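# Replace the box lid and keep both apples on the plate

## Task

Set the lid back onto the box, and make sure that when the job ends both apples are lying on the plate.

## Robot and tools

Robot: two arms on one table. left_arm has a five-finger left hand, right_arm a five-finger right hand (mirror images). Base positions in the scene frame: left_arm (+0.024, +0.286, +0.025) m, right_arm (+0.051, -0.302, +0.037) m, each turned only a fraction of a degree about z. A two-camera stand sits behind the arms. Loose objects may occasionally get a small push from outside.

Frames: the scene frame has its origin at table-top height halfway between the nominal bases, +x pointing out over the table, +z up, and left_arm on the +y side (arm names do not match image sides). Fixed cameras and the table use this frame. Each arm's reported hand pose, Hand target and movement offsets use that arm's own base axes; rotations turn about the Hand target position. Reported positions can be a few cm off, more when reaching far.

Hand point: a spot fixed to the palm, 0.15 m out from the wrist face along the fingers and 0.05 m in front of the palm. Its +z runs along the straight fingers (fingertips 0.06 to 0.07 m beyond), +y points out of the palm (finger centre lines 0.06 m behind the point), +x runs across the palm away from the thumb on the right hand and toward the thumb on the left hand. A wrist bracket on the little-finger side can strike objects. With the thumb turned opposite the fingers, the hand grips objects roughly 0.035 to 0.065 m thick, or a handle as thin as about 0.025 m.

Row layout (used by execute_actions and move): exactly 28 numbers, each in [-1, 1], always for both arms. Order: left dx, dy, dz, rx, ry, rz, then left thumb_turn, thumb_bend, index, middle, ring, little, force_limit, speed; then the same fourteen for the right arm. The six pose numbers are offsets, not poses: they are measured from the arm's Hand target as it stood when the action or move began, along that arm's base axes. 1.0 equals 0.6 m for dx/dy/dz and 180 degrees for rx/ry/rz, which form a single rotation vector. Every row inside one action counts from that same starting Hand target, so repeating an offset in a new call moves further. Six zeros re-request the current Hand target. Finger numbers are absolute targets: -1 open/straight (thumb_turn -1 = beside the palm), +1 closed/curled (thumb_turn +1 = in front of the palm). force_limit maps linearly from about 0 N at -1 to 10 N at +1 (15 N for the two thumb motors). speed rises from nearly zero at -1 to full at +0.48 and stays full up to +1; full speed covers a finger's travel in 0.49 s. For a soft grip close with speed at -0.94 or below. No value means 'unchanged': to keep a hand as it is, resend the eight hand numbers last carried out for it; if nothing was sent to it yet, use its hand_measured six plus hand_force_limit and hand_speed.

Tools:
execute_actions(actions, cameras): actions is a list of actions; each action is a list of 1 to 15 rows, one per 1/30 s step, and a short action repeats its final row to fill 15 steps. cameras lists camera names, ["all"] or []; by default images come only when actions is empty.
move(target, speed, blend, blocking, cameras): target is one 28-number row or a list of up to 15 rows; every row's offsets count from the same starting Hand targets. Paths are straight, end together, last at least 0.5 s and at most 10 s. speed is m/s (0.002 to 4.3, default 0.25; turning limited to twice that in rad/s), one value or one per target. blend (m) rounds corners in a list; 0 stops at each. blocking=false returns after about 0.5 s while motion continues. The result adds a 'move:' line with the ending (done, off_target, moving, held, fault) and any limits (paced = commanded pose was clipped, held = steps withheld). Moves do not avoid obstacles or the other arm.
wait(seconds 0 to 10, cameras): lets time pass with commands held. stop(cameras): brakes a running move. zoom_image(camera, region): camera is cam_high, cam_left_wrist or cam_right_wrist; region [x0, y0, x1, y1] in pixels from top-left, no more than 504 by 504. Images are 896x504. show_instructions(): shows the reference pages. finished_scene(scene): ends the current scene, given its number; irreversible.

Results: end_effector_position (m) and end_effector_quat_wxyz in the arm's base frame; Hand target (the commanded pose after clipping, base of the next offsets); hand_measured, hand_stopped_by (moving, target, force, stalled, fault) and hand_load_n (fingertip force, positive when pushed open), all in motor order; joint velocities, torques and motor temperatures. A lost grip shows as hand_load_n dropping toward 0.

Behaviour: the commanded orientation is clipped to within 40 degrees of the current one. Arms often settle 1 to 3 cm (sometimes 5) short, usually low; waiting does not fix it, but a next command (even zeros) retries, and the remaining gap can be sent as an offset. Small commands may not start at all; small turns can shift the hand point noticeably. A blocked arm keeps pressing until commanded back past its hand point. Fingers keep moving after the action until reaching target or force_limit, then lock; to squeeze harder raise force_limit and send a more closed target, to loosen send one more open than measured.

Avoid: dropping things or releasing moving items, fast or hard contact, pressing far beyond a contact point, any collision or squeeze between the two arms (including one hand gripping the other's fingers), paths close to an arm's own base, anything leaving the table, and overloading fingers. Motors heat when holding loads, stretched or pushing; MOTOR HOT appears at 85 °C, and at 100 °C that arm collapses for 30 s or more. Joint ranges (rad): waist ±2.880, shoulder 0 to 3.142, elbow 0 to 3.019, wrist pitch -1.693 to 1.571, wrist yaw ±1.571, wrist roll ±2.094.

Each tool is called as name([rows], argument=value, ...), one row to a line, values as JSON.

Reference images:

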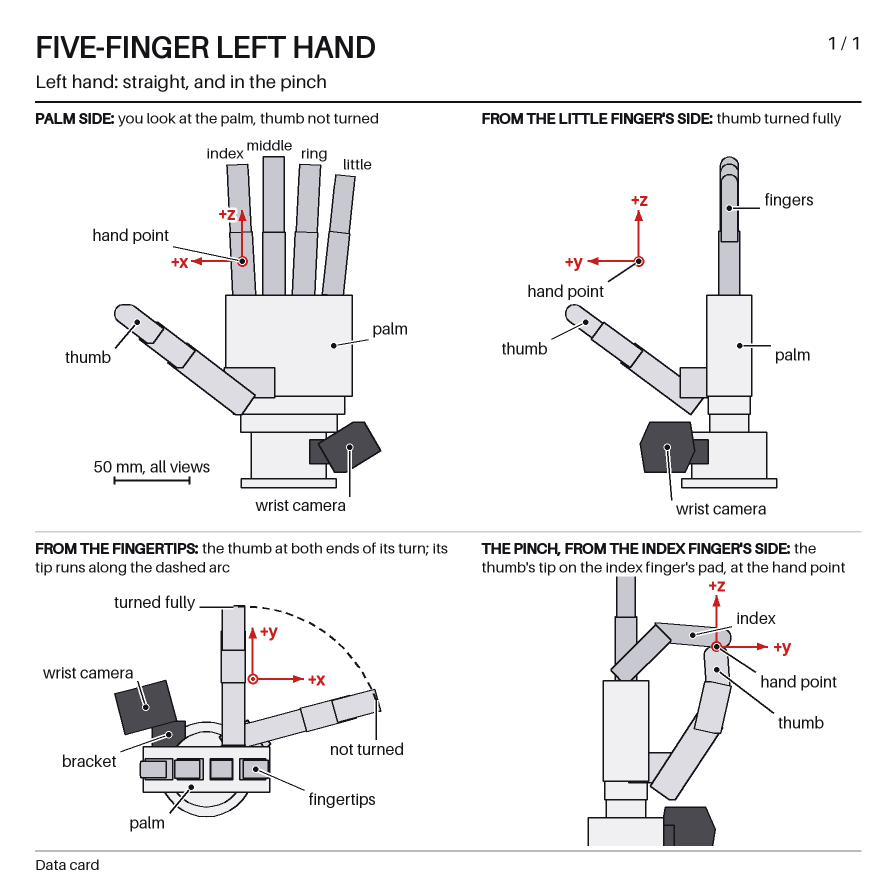

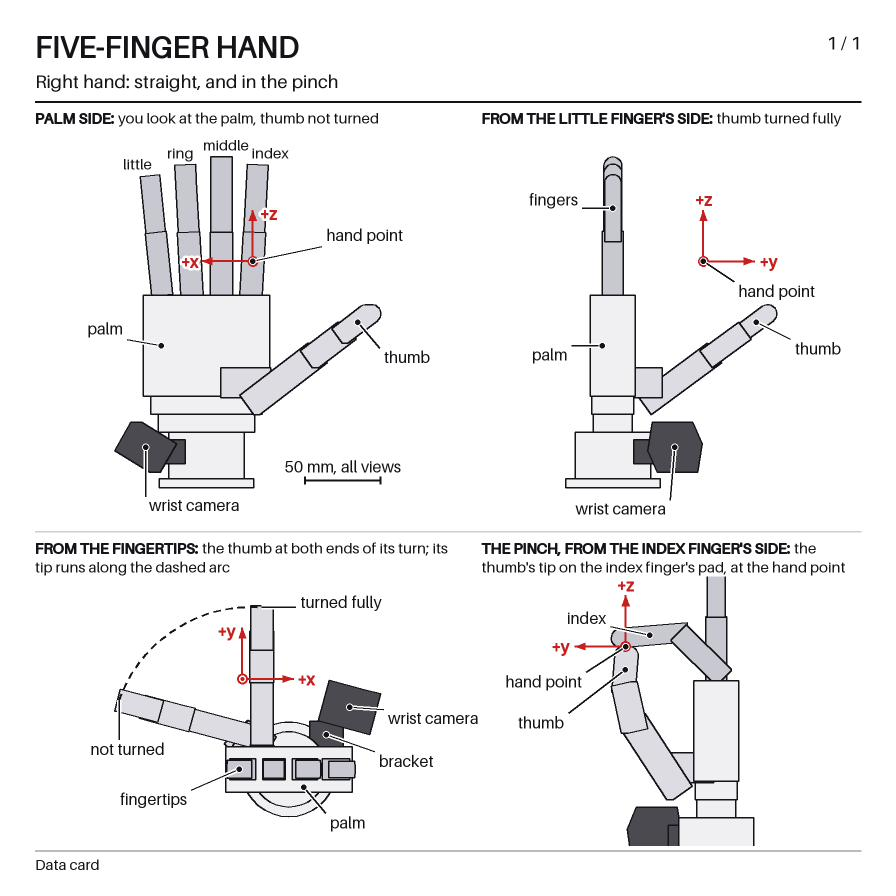

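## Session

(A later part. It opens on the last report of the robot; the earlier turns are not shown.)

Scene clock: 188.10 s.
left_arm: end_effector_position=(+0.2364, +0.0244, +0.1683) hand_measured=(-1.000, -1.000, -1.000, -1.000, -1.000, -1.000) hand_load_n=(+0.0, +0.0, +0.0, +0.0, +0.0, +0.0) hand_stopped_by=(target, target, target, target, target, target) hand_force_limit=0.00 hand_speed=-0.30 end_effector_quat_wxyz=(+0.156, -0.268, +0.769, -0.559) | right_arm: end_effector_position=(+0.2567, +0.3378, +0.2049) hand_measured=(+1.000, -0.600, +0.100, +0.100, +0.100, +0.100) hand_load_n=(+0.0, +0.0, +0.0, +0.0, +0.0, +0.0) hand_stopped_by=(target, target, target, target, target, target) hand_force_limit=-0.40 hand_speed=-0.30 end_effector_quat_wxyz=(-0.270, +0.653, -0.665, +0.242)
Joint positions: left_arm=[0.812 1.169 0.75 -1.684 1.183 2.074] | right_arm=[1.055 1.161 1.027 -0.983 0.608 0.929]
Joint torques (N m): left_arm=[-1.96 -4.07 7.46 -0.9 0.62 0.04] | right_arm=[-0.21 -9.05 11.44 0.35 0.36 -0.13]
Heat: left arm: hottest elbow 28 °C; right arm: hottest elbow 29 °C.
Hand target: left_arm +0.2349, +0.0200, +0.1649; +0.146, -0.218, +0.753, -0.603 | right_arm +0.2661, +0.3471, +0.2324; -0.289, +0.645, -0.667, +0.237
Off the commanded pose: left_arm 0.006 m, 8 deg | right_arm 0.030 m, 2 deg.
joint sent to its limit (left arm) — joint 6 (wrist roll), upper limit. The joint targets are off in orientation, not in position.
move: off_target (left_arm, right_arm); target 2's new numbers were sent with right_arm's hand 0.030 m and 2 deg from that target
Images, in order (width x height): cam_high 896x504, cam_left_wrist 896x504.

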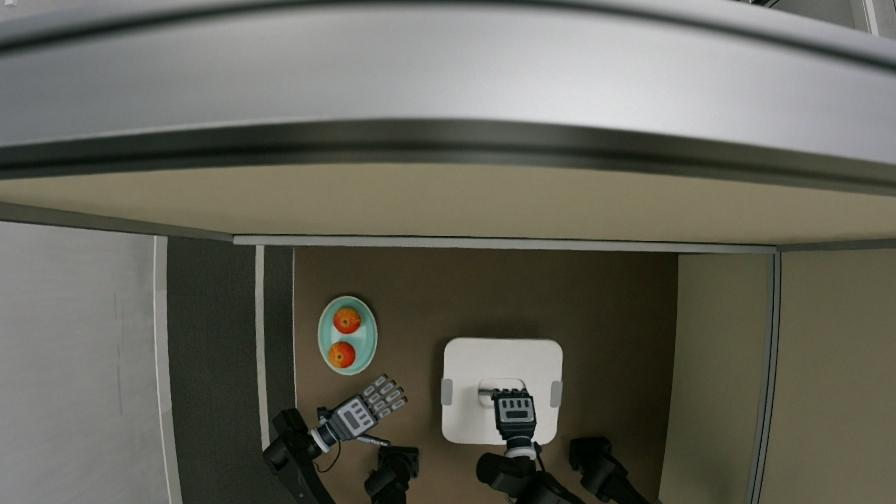

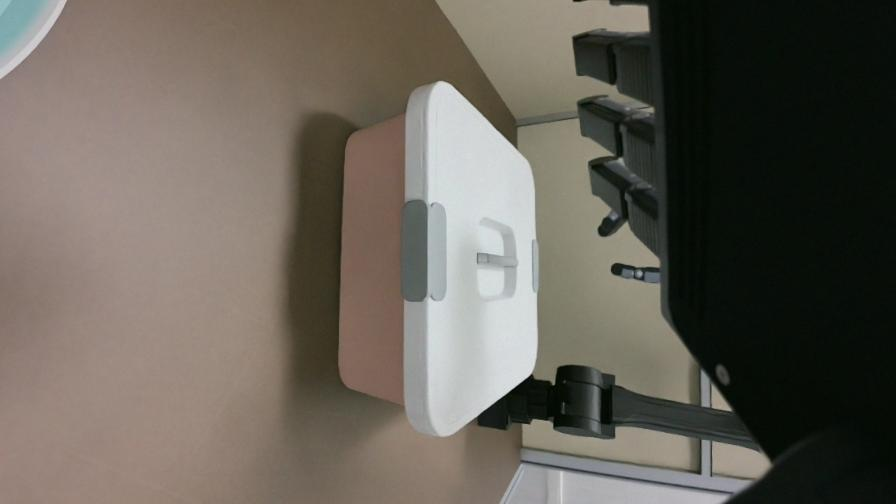

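move([
  [0,0,0,0,0,0,-1,-1,-1,-1,-1,-1,0,-0.3,-0.0435,-0.262,0.029,0.0425,-0.0855,0.1557,1,-0.6,0.1,0.1,0.1,0.1,-0.4,-0.3],
  [0,0,0,0,0,0,-1,-1,-1,-1,-1,-1,0,-0.3,-0.0455,-0.602,-0.1197,0.085,-0.1711,0.3113,-1,-1,-1,-1,-1,-1,-0.4,0],
], speed=[0.35,0.35], blend=[0.08,0], cameras=["cam_high","cam_left_wrist","cam_right_wrist"])

zoom_image(camera="cam_right_wrist", region=[380, 60, 580, 250])

zoom_image(camera="cam_right_wrist", region=[380, 250, 580, 440])

Scene clock: 193.80 s.
left_arm: end_effector_position=(+0.2364, +0.0244, +0.1683) hand_measured=(-1.000, -1.000, -1.000, -1.000, -1.000, -1.000) hand_load_n=(-0.5, +0.0, +0.0, +0.0, +0.0, +0.0) hand_stopped_by=(target, target, target, target, target, target) hand_force_limit=0.00 hand_speed=-0.30 end_effector_quat_wxyz=(+0.156, -0.268, +0.769, -0.559) | right_arm: end_effector_position=(+0.2295, -0.0056, +0.1525) hand_measured=(-1.000, -1.000, -1.000, -1.000, -1.000, -1.000) hand_load_n=(-0.5, +0.0, +0.0, +0.0, +0.0, +0.0) hand_stopped_by=(target, target, target, target, target, target) hand_force_limit=-0.40 hand_speed=0.00 end_effector_quat_wxyz=(-0.573, +0.763, -0.262, +0.141)
Joint positions: left_arm=[0.812 1.169 0.75 -1.684 1.183 2.074] | right_arm=[-0.775 1.176 0.691 -1.652 -1.204 -2.079]
Joint torques (N m): left_arm=[-1.9 -3.96 7.45 -0.88 0.62 0.03] | right_arm=[1.32 -3.84 8.72 -1.13 -0.55 -0.1]
Heat: left arm: hottest elbow 28 °C; right arm: hottest elbow 29 °C.
Hand target: left_arm +0.2349, +0.0200, +0.1649; +0.146, -0.218, +0.753, -0.603 | right_arm +0.2388, -0.0142, +0.1607; -0.603, +0.754, -0.218, +0.144
Off the commanded pose: left_arm 0.006 m, 8 deg | right_arm 0.015 m, 6 deg.
joint sent to its limit (left arm) — joint 6 (wrist roll), upper limit. The joint targets are off in orientation, not in position.
joint sent to its limit (right arm) — joint 6 (wrist roll), lower limit. The joint targets are off in orientation, not in position.
move: off_target (left_arm, right_arm); target 2's new numbers were sent with right_arm's hand 0.015 m and 6 deg from that target

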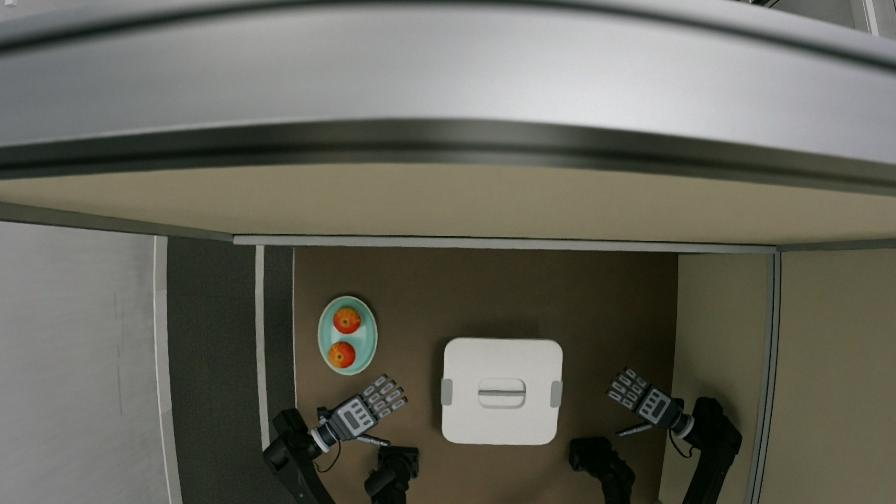

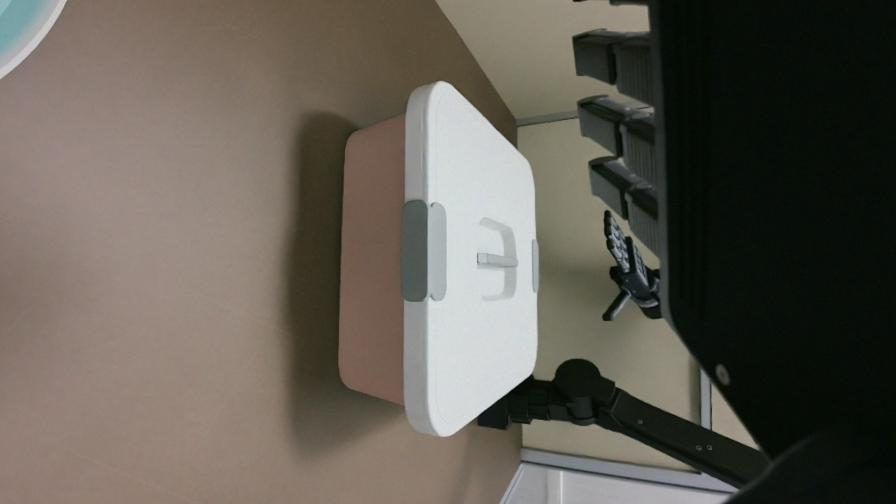

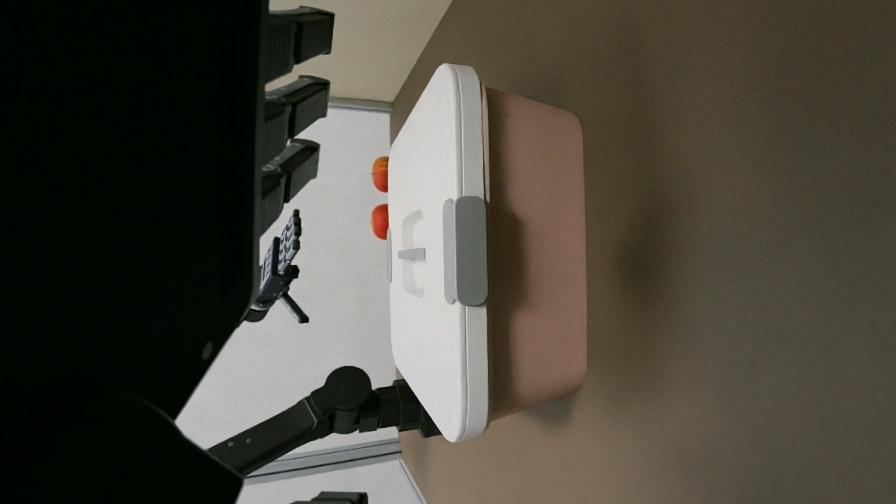

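Scaled by 2.520.

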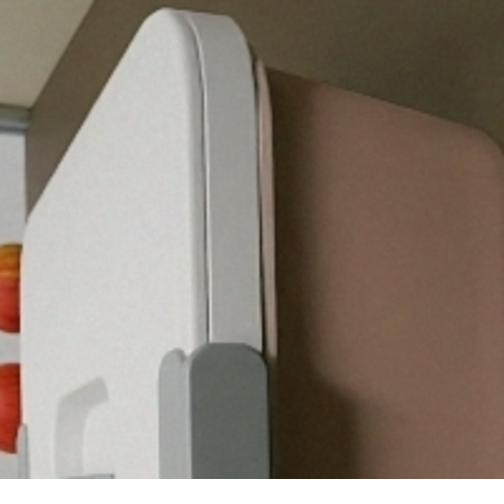

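Scaled by 2.520.

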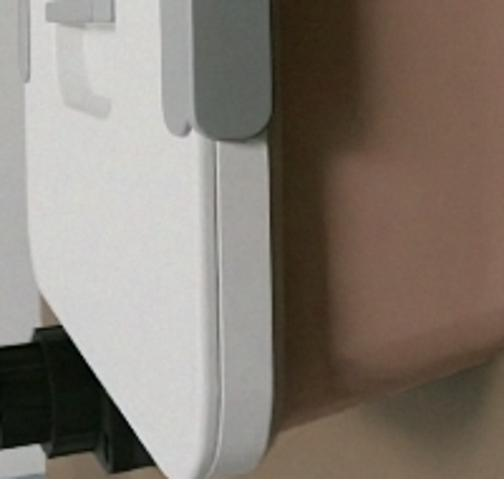

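move([
  [0,0.05,0.0917,0.1194,0.2144,0.3533,1,-0.6,-1,-1,-1,-1,0,-0.3,0,0,0,0,0,0,-1,-1,-1,-1,-1,-1,-0.4,0],
  [0.1383,-0.1333,-0.2167,0.1194,0.2144,0.3533,1,-0.6,-1,-1,-1,-1,0,-0.3,0,0,0,0,0,0,-1,-1,-1,-1,-1,-1,-0.4,0],
], speed=[0.35,0.18], blend=[0.03,0], cameras=["cam_high","cam_right_wrist"])

zoom_image(camera="cam_high", region=[370, 320, 570, 460])

Scene clock: 199.23 s.
left_arm: end_effector_position=(+0.3179, -0.0546, +0.0384) hand_measured=(+1.000, -0.600, -1.000, -1.000, -1.000, -1.000) hand_load_n=(+0.0, +0.0, +0.0, +0.0, +0.0, +0.0) hand_stopped_by=(target, target, target, target, target, target) hand_force_limit=0.00 hand_speed=-0.30 end_effector_quat_wxyz=(-0.229, +0.720, -0.626, +0.194) | right_arm: end_effector_position=(+0.2295, -0.0056, +0.1525) hand_measured=(-1.000, -1.000, -1.000, -1.000, -1.000, -1.000) hand_load_n=(-0.5, +0.0, +0.0, +0.0, +0.0, +0.0) hand_stopped_by=(target, target, target, target, target, target) hand_force_limit=-0.40 hand_speed=0.00 end_effector_quat_wxyz=(-0.573, +0.763, -0.262, +0.141)
Joint positions: left_arm=[-0.133 1.033 0.492 -0.44 -0.162 -0.224] | right_arm=[-0.775 1.176 0.691 -1.652 -1.204 -2.079]
Joint torques (N m): left_arm=[-1.79 -3.49 8.7 1.55 -0.22 -0.18] | right_arm=[1.26 -3.96 8.75 -1.17 -0.56 -0.09]
Heat: left arm: hottest elbow 28 °C; right arm: hottest elbow 29 °C.
Hand target: left_arm +0.3179, -0.0599, +0.0349; -0.227, +0.720, -0.626, +0.196 | right_arm +0.2388, -0.0142, +0.1607; -0.603, +0.754, -0.218, +0.144
Off the commanded pose: left_arm 0.006 m, 0 deg | right_arm 0.015 m, 6 deg.
joint sent to its limit (right arm) — joint 6 (wrist roll), lower limit. The joint targets are off in orientation, not in position.
move: off_target (right_arm)
Images, in order (width x height): cam_high 896x504, cam_right_wrist 896x504.

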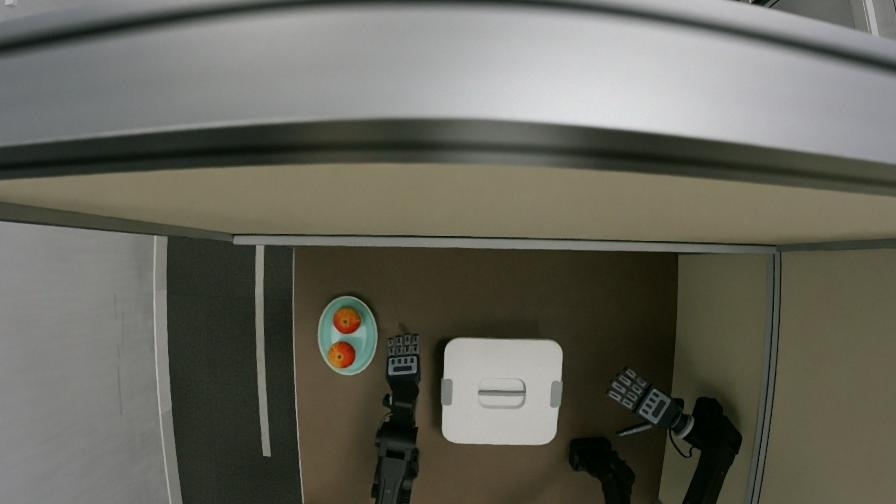

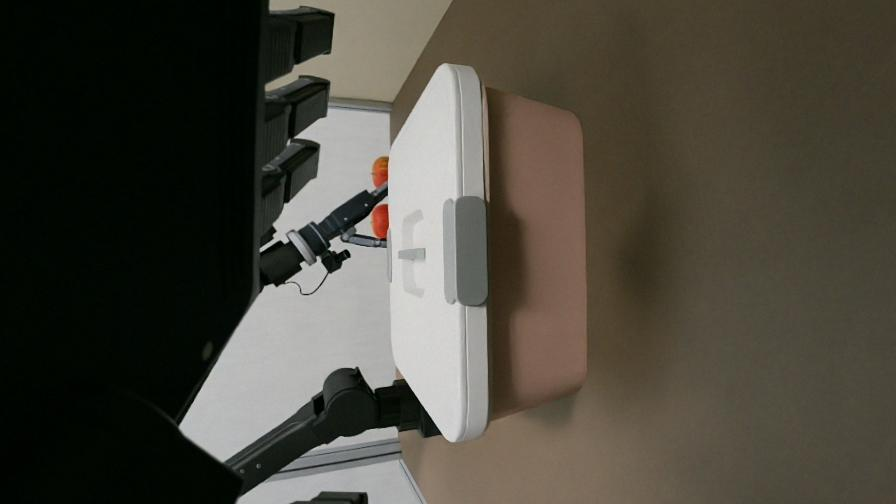

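Scaled by 2.520.

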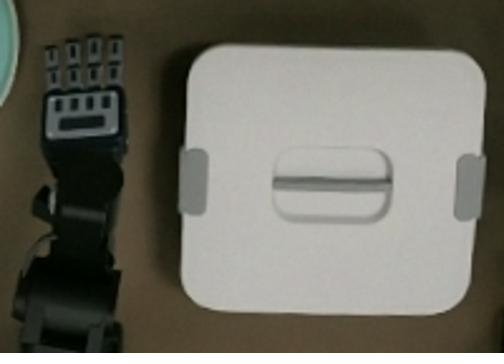

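move(target=[0.005,-0.08,0.008,0,0,0,1,-0.6,-1,-1,-1,-1,0,-0.3,0,0,0,0,0,0,-1,-1,-1,-1,-1,-1,-0.4,0], speed=0.08, cameras=["cam_high","cam_right_wrist"])

zoom_image(camera="cam_high", region=[370, 320, 570, 460])

zoom_image(camera="cam_right_wrist", region=[380, 60, 580, 250])

Scene clock: 200.97 s.
left_arm: end_effector_position=(+0.3070, -0.0980, +0.0267) hand_measured=(+1.000, -0.600, -1.000, -1.000, -1.000, -1.000) hand_load_n=(+0.0, +0.0, +0.0, +0.0, +0.0, +0.0) hand_stopped_by=(target, target, target, target, target, target) hand_force_limit=0.00 hand_speed=-0.30 end_effector_quat_wxyz=(-0.225, +0.721, -0.629, +0.184) | right_arm: end_effector_position=(+0.2295, -0.0056, +0.1525) hand_measured=(-1.000, -1.000, -1.000, -1.000, -1.000, -1.000) hand_load_n=(+0.0, +0.0, +0.0, +0.0, -0.5, +0.0) hand_stopped_by=(target, target, target, target, target, target) hand_force_limit=-0.40 hand_speed=0.00 end_effector_quat_wxyz=(-0.573, +0.763, -0.262, +0.141)
Joint positions: left_arm=[-0.309 1.075 0.492 -0.452 -0.257 -0.374] | right_arm=[-0.775 1.176 0.691 -1.652 -1.204 -2.079]
Joint torques (N m): left_arm=[-1.73 -3.66 12.07 0.62 -0.3 -0.19] | right_arm=[1.49 -4.01 8.83 -1.21 -0.56 -0.09]
Heat: left arm: hottest elbow 28 °C; right arm: hottest elbow 29 °C.
Hand target: left_arm +0.3209, -0.1079, +0.0397; -0.227, +0.720, -0.626, +0.196 | right_arm +0.2388, -0.0142, +0.1607; -0.603, +0.754, -0.218, +0.144
Off the commanded pose: left_arm 0.021 m, 1 deg | right_arm 0.015 m, 6 deg.
joint sent to its limit (right arm) — joint 6 (wrist roll), lower limit. The joint targets are off in orientation, not in position.
move: off_target (left_arm, right_arm)
Images, in order (width x height): cam_high 896x504, cam_right_wrist 896x504.

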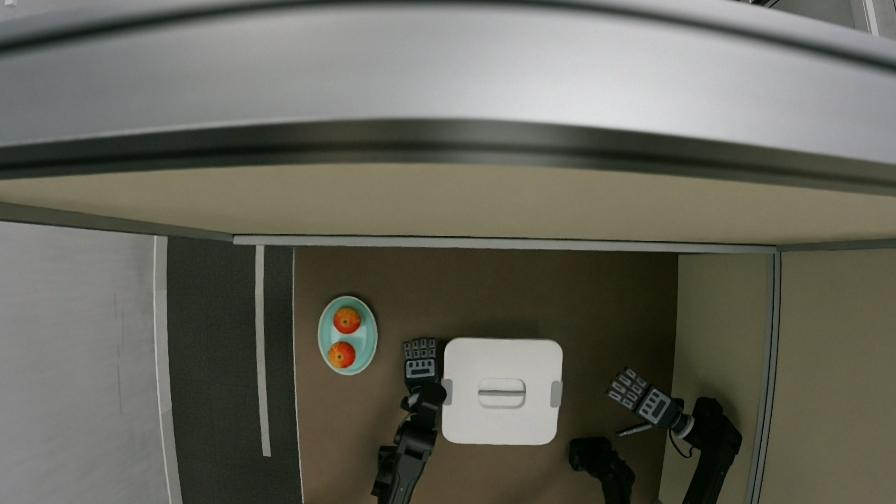

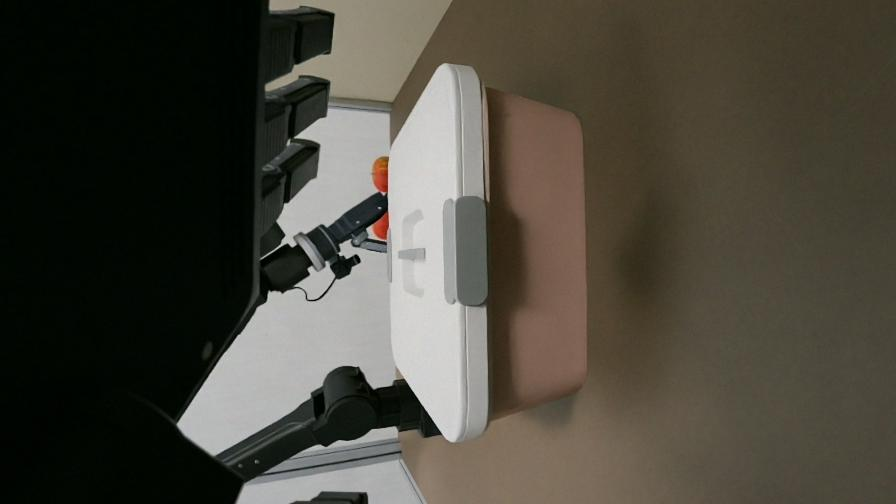

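Scaled by 2.520.

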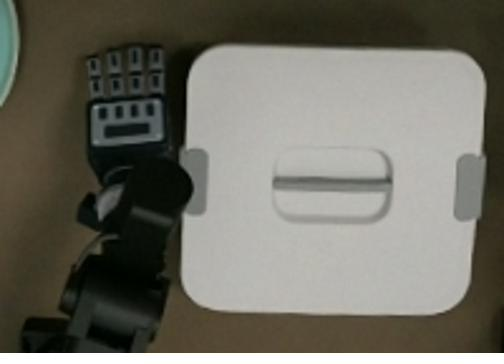

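Scaled by 2.520.

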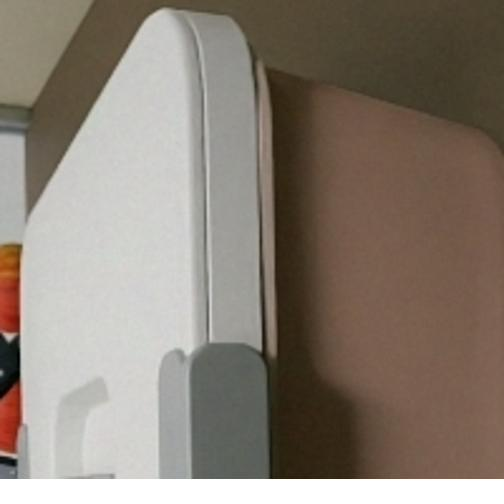

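move(target=[0.05,-0.005,0.008,0,0,0,1,-0.6,-1,-1,-1,-1,0,-0.3,0,0,0,0,0,0,-1,-1,-1,-1,-1,-1,-0.4,0], speed=0.08, cameras=["cam_high"])

zoom_image(camera="cam_high", region=[370, 320, 570, 460])

Scene clock: 202.33 s.
left_arm: end_effector_position=(+0.3245, -0.1050, +0.0255) hand_measured=(+1.000, -0.600, -1.000, -1.000, -1.000, -1.000) hand_load_n=(+0.0, +0.0, +0.0, +0.0, -0.5, +0.0) hand_stopped_by=(target, target, target, target, target, target) hand_force_limit=0.00 hand_speed=-0.30 end_effector_quat_wxyz=(-0.217, +0.722, -0.633, +0.175) | right_arm: end_effector_position=(+0.2295, -0.0056, +0.1525) hand_measured=(-1.000, -1.000, -1.000, -1.000, -1.000, -1.000) hand_load_n=(+0.0, +0.0, +0.0, +0.0, +0.0, +0.0) hand_stopped_by=(target, target, target, target, target, target) hand_force_limit=-0.40 hand_speed=0.00 end_effector_quat_wxyz=(-0.573, +0.763, -0.262, +0.141)
Joint positions: left_arm=[-0.309 1.156 0.55 -0.452 -0.251 -0.375] | right_arm=[-0.775 1.176 0.691 -1.652 -1.204 -2.079]
Joint torques (N m): left_arm=[0.21 -4.72 13.11 1.16 -0.11 -0.01] | right_arm=[1.38 -4.01 8.7 -1.1 -0.58 -0.09]
Heat: left arm: hottest elbow 29 °C; right arm: hottest elbow 29 °C.
Hand target: left_arm +0.3509, -0.1110, +0.0446; -0.227, +0.720, -0.626, +0.196 | right_arm +0.2388, -0.0142, +0.1607; -0.603, +0.754, -0.218, +0.144
Off the commanded pose: left_arm 0.033 m, 3 deg | right_arm 0.015 m, 6 deg.
joint sent to its limit (right arm) — joint 6 (wrist roll), lower limit. The joint targets are off in orientation, not in position.
move: off_target (left_arm, right_arm)
Images, in order (width x height): cam_high 896x504.

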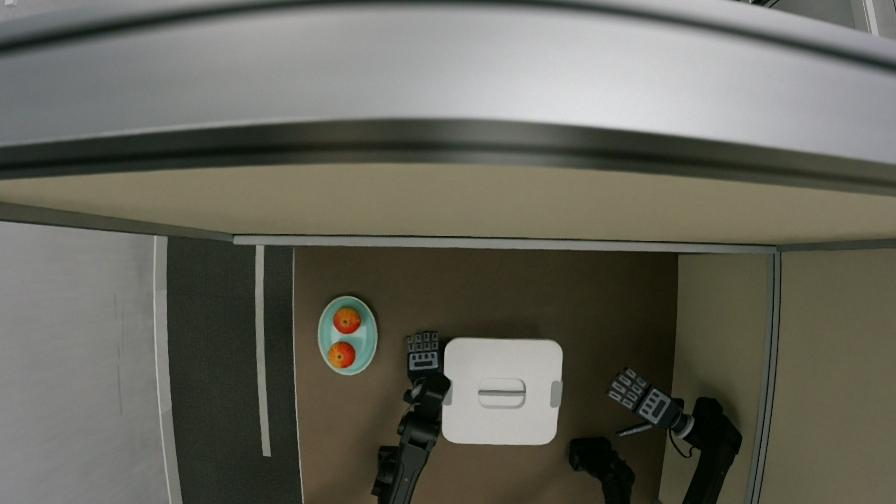

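Scaled by 2.520.

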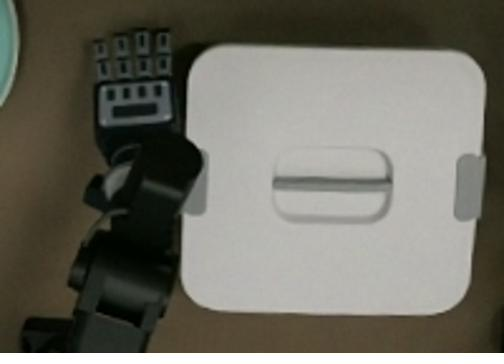

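move(target=[0,-0.02,0.002,0,0,0,1,-0.6,-1,-1,-1,-1,0,-0.3,0,0,0,0,0,0,-1,-1,-1,-1,-1,-1,-0.4,0], speed=0.04, cameras=["cam_high","cam_right_wrist"])

zoom_image(camera="cam_high", region=[370, 320, 570, 460])

zoom_image(camera="cam_right_wrist", region=[380, 60, 580, 250])

Scene clock: 203.70 s.
left_arm: end_effector_position=(+0.3280, -0.1086, +0.0265) hand_measured=(+1.000, -0.600, -1.000, -1.000, -1.000, -1.000) hand_load_n=(+0.0, +0.0, +0.0, +0.0, +0.0, +0.0) hand_stopped_by=(target, target, target, target, target, target) hand_force_limit=0.00 hand_speed=-0.30 end_effector_quat_wxyz=(-0.221, +0.723, -0.631, +0.175) | right_arm: end_effector_position=(+0.2295, -0.0056, +0.1525) hand_measured=(-1.000, -1.000, -1.000, -1.000, -1.000, -1.000) hand_load_n=(+0.0, +0.0, +0.0, +0.0, +0.0, +0.0) hand_stopped_by=(target, target, target, target, target, target) hand_force_limit=-0.40 hand_speed=0.00 end_effector_quat_wxyz=(-0.573, +0.763, -0.262, +0.141)
Joint positions: left_arm=[-0.323 1.167 0.56 -0.452 -0.265 -0.388] | right_arm=[-0.775 1.176 0.691 -1.652 -1.204 -2.079]
Joint torques (N m): left_arm=[-1.85 -4.78 13.26 0.76 -0.32 -0.2] | right_arm=[1.61 -3.84 8.62 -1.2 -0.57 -0.12]
Heat: left arm: hottest elbow 29 °C; right arm: hottest elbow 29 °C.
Hand target: left_arm +0.3510, -0.1229, +0.0457; -0.227, +0.720, -0.626, +0.196 | right_arm +0.2388, -0.0142, +0.1607; -0.603, +0.754, -0.218, +0.144
Off the commanded pose: left_arm 0.033 m, 3 deg | right_arm 0.015 m, 6 deg.
joint sent to its limit (right arm) — joint 6 (wrist roll), lower limit. The joint targets are off in orientation, not in position.
move: off_target (left_arm, right_arm)
Images, in order (width x height): cam_high 896x504, cam_right_wrist 896x504.

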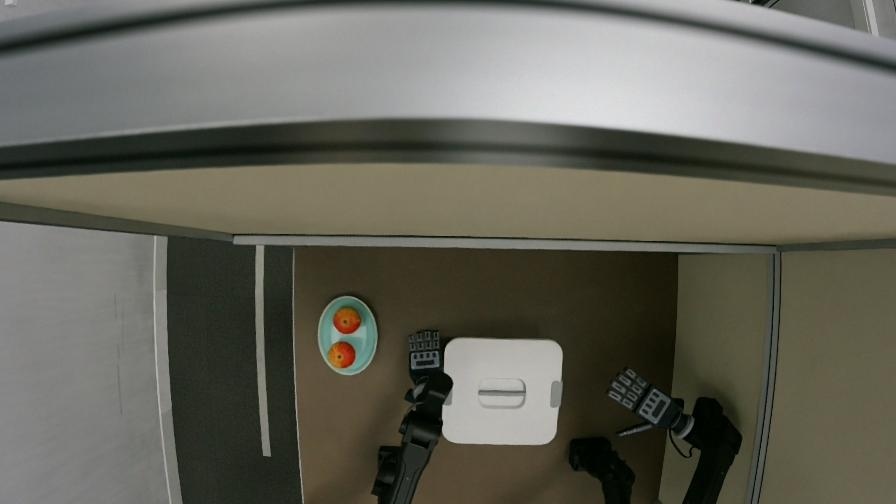

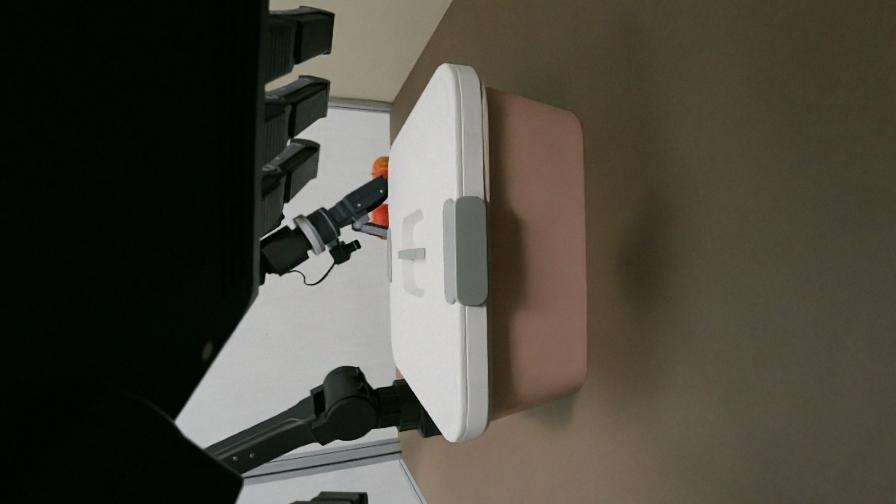

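Scaled by 2.520.

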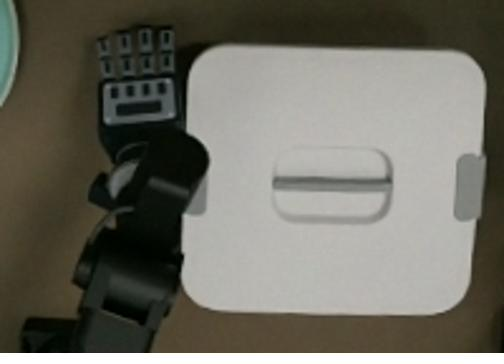

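Scaled by 2.520.

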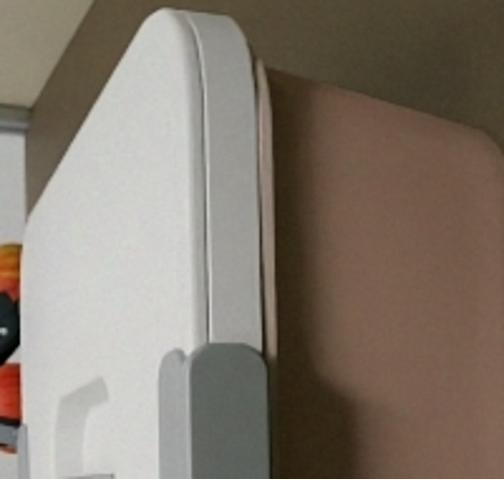

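move(target=[0,-0.0133,0.0,0,0,0,1,-0.6,-1,-1,-1,-1,0,-0.3,0,0,0,0,0,0,-1,-1,-1,-1,-1,-1,-0.4,0], speed=0.04, cameras=["cam_high","cam_right_wrist"])

zoom_image(camera="cam_high", region=[370, 320, 570, 460])

zoom_image(camera="cam_right_wrist", region=[380, 60, 580, 250])

Scene clock: 204.93 s.
left_arm: end_effector_position=(+0.3290, -0.1152, +0.0264) hand_measured=(+1.000, -0.600, -1.000, -1.000, -1.000, -1.000) hand_load_n=(+0.0, +0.0, +0.0, +0.0, +0.0, +0.0) hand_stopped_by=(target, target, target, target, target, target) hand_force_limit=0.00 hand_speed=-0.30 end_effector_quat_wxyz=(-0.223, +0.723, -0.630, +0.176) | right_arm: end_effector_position=(+0.2295, -0.0056, +0.1525) hand_measured=(-1.000, -1.000, -1.000, -1.000, -1.000, -1.000) hand_load_n=(+0.0, +0.0, +0.0, +0.0, +0.0, +0.0) hand_stopped_by=(target, target, target, target, target, target) hand_force_limit=-0.40 hand_speed=0.00 end_effector_quat_wxyz=(-0.573, +0.763, -0.262, +0.141)
Joint positions: left_arm=[-0.345 1.176 0.566 -0.452 -0.279 -0.409] | right_arm=[-0.775 1.176 0.691 -1.652 -1.204 -2.079]
Joint torques (N m): left_arm=[-2.08 -4.89 13.34 0.61 -0.27 -0.19] | right_arm=[1.44 -4.19 8.76 -1.22 -0.54 -0.1]
Heat: left arm: hottest elbow 29 °C; right arm: hottest elbow 29 °C.
Hand target: left_arm +0.3509, -0.1309, +0.0457; -0.227, +0.720, -0.626, +0.196 | right_arm +0.2388, -0.0142, +0.1607; -0.603, +0.754, -0.218, +0.144
Off the commanded pose: left_arm 0.033 m, 2 deg | right_arm 0.015 m, 6 deg.
joint sent to its limit (right arm) — joint 6 (wrist roll), lower limit. The joint targets are off in orientation, not in position.
move: off_target (left_arm, right_arm)
Images, in order (width x height): cam_high 896x504, cam_right_wrist 896x504.

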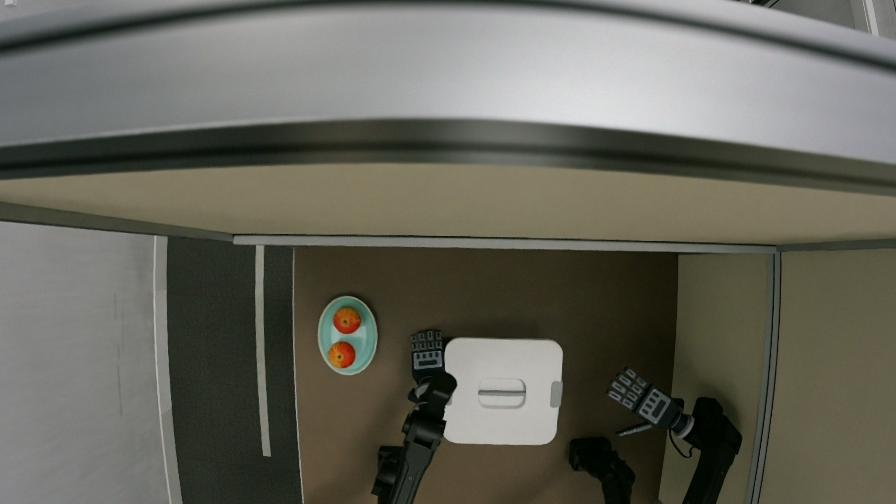

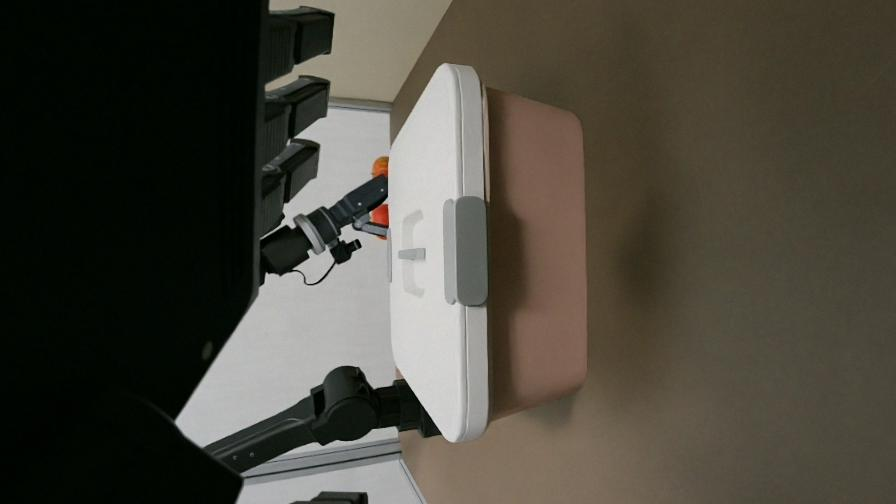

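Scaled by 2.520.

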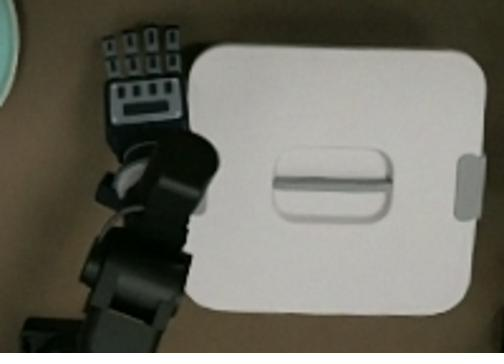

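Scaled by 2.520.

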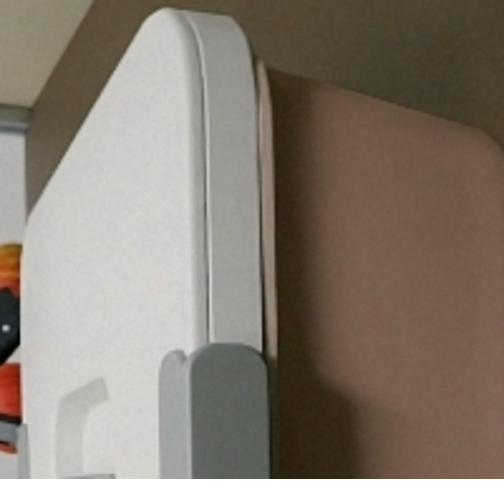

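move(target=[0,-0.0117,0.0,0,0,0,1,-0.6,-1,-1,-1,-1,0,-0.3,0,0,0,0,0,0,-1,-1,-1,-1,-1,-1,-0.4,0], speed=0.04, cameras=["cam_high","cam_right_wrist"])

zoom_image(camera="cam_high", region=[370, 320, 570, 460])

zoom_image(camera="cam_right_wrist", region=[380, 60, 580, 250])

Scene clock: 206.13 s.
left_arm: end_effector_position=(+0.3296, -0.1211, +0.0265) hand_measured=(+1.000, -0.600, -1.000, -1.000, -1.000, -1.000) hand_load_n=(+0.0, +0.0, +0.0, +0.0, +0.0, +0.0) hand_stopped_by=(target, target, target, target, target, target) hand_force_limit=0.00 hand_speed=-0.30 end_effector_quat_wxyz=(-0.224, +0.723, -0.629, +0.175) | right_arm: end_effector_position=(+0.2295, -0.0056, +0.1525) hand_measured=(-1.000, -1.000, -1.000, -1.000, -1.000, -1.000) hand_load_n=(+0.0, +0.0, +0.0, +0.0, +0.0, +0.0) hand_stopped_by=(target, target, target, target, target, target) hand_force_limit=-0.40 hand_speed=0.00 end_effector_quat_wxyz=(-0.573, +0.763, -0.262, +0.141)
Joint positions: left_arm=[-0.365 1.184 0.574 -0.456 -0.291 -0.428] | right_arm=[-0.775 1.176 0.691 -1.652 -1.204 -2.079]
Joint torques (N m): left_arm=[-2.14 -5.13 13.31 0.59 -0.23 -0.19] | right_arm=[1.38 -4.19 8.81 -1.11 -0.54 -0.08]
Heat: left arm: hottest elbow 29 °C; right arm: hottest elbow 29 °C.
Hand target: left_arm +0.3510, -0.1379, +0.0457; -0.227, +0.720, -0.626, +0.196 | right_arm +0.2388, -0.0142, +0.1607; -0.603, +0.754, -0.218, +0.144
Off the commanded pose: left_arm 0.033 m, 3 deg | right_arm 0.015 m, 6 deg.
joint sent to its limit (right arm) — joint 6 (wrist roll), lower limit. The joint targets are off in orientation, not in position.
move: off_target (left_arm, right_arm)
Images, in order (width x height): cam_high 896x504, cam_right_wrist 896x504.

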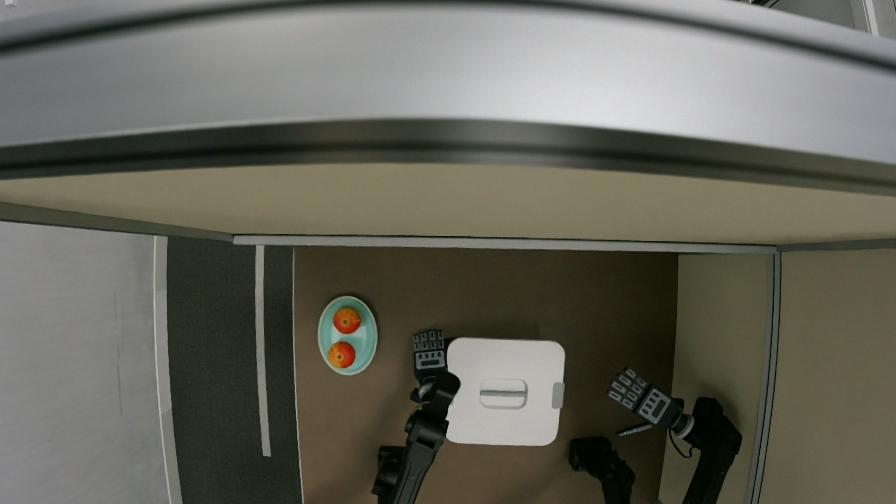

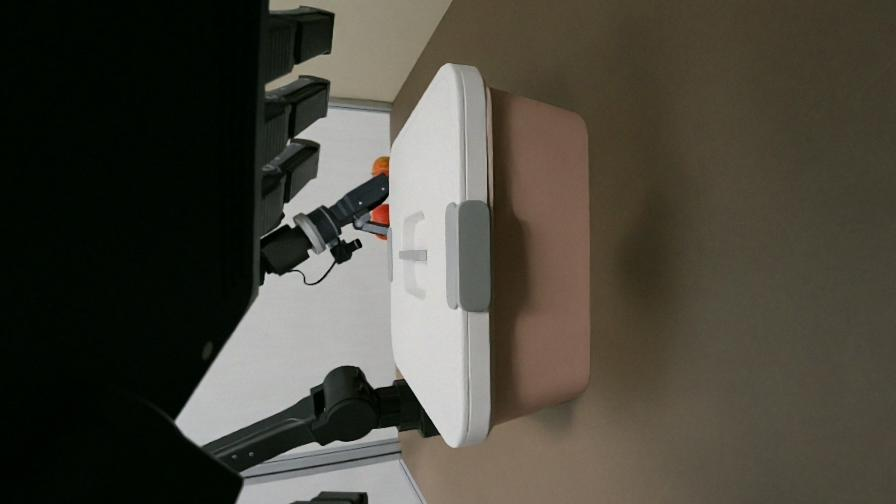

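Scaled by 2.520.

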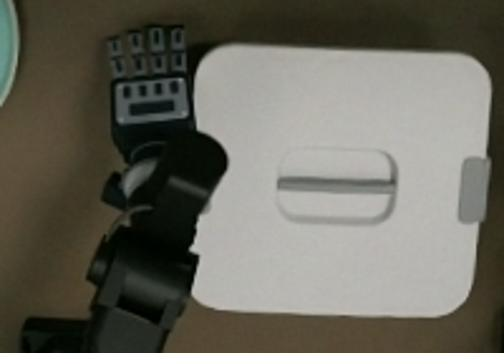

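Scaled by 2.520.

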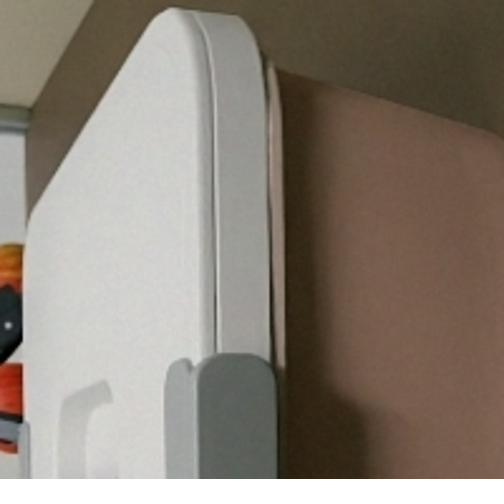

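move([
  [0,0,0,0,0,0,1,-0.6,-1,-1,-1,-1,0,-0.3,0.0767,0.0733,-0.2333,0,0,0,-1,-1,-1,-1,-1,-1,-0.4,0],
  [0,0,0,0,0,0,1,-0.6,-1,-1,-1,-1,0,-0.3,0.0767,0.14,-0.2583,0,0,0,-1,-1,-1,-1,-1,-1,-0.4,0],
], speed=[0.2,0.1], blend=[0.02,0], cameras=["cam_high","cam_right_wrist"])

zoom_image(camera="cam_high", region=[420, 300, 660, 470])

Scene clock: 210.23 s.
left_arm: end_effector_position=(+0.3296, -0.1213, +0.0265) hand_measured=(+1.000, -0.600, -1.000, -1.000, -1.000, -1.000) hand_load_n=(+0.0, +0.0, +0.0, +0.0, +0.0, +0.0) hand_stopped_by=(target, target, target, target, target, target) hand_force_limit=0.00 hand_speed=-0.30 end_effector_quat_wxyz=(-0.223, +0.723, -0.629, +0.175) | right_arm: end_effector_position=(+0.2868, +0.0665, +0.0043) hand_measured=(-1.000, -1.000, -1.000, -1.000, -1.000, -1.000) hand_load_n=(+0.0, +0.0, +0.0, +0.0, +0.0, +0.0) hand_stopped_by=(target, target, target, target, target, target) hand_force_limit=-0.40 hand_speed=0.00 end_effector_quat_wxyz=(-0.604, +0.752, -0.222, +0.143)
Joint positions: left_arm=[-0.365 1.184 0.574 -0.456 -0.291 -0.429] | right_arm=[-0.42 1.464 0.365 -0.074 -1.319 -1.108]
Joint torques (N m): left_arm=[-2.2 -5.07 13.33 0.59 -0.25 -0.19] | right_arm=[1.73 -8.94 3.06 0.96 -0.64 0.07]
Heat: left arm: hottest elbow 30 °C; right arm: hottest elbow 29 °C.
Hand target: left_arm +0.3510, -0.1380, +0.0457; -0.227, +0.720, -0.626, +0.196 | right_arm +0.2848, +0.0698, +0.0056; -0.603, +0.754, -0.218, +0.145
Off the commanded pose: left_arm 0.033 m, 3 deg | right_arm 0.004 m, 1 deg.
move: off_target (left_arm)
Images, in order (width x height): cam_high 896x504, cam_right_wrist 896x504.

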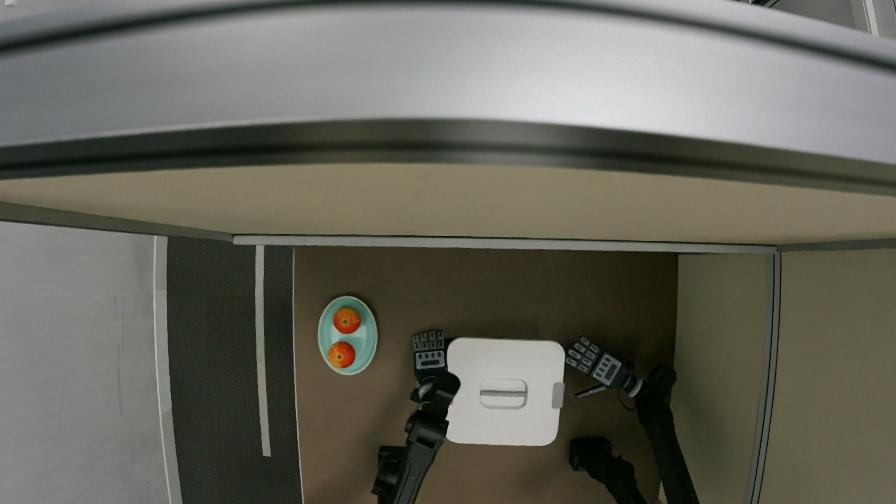

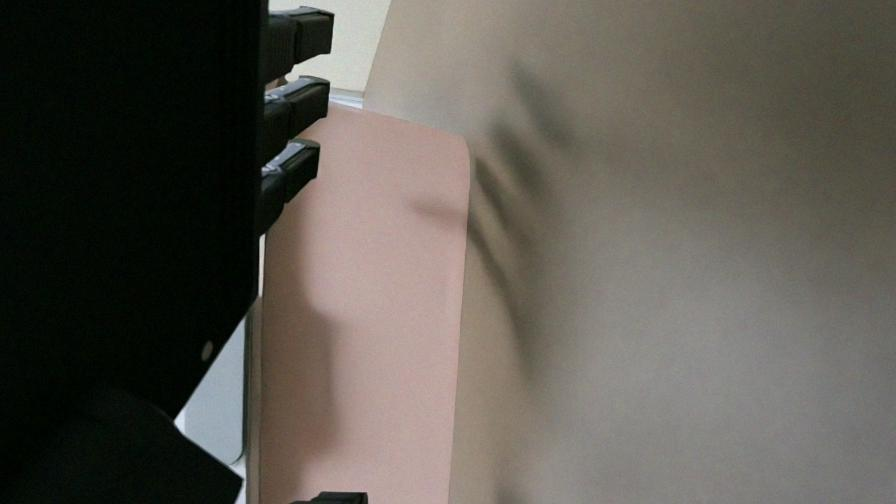

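Scaled by 2.100.

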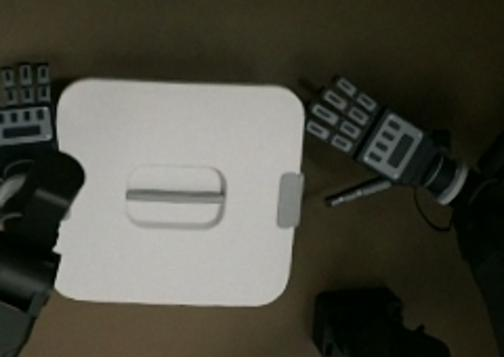

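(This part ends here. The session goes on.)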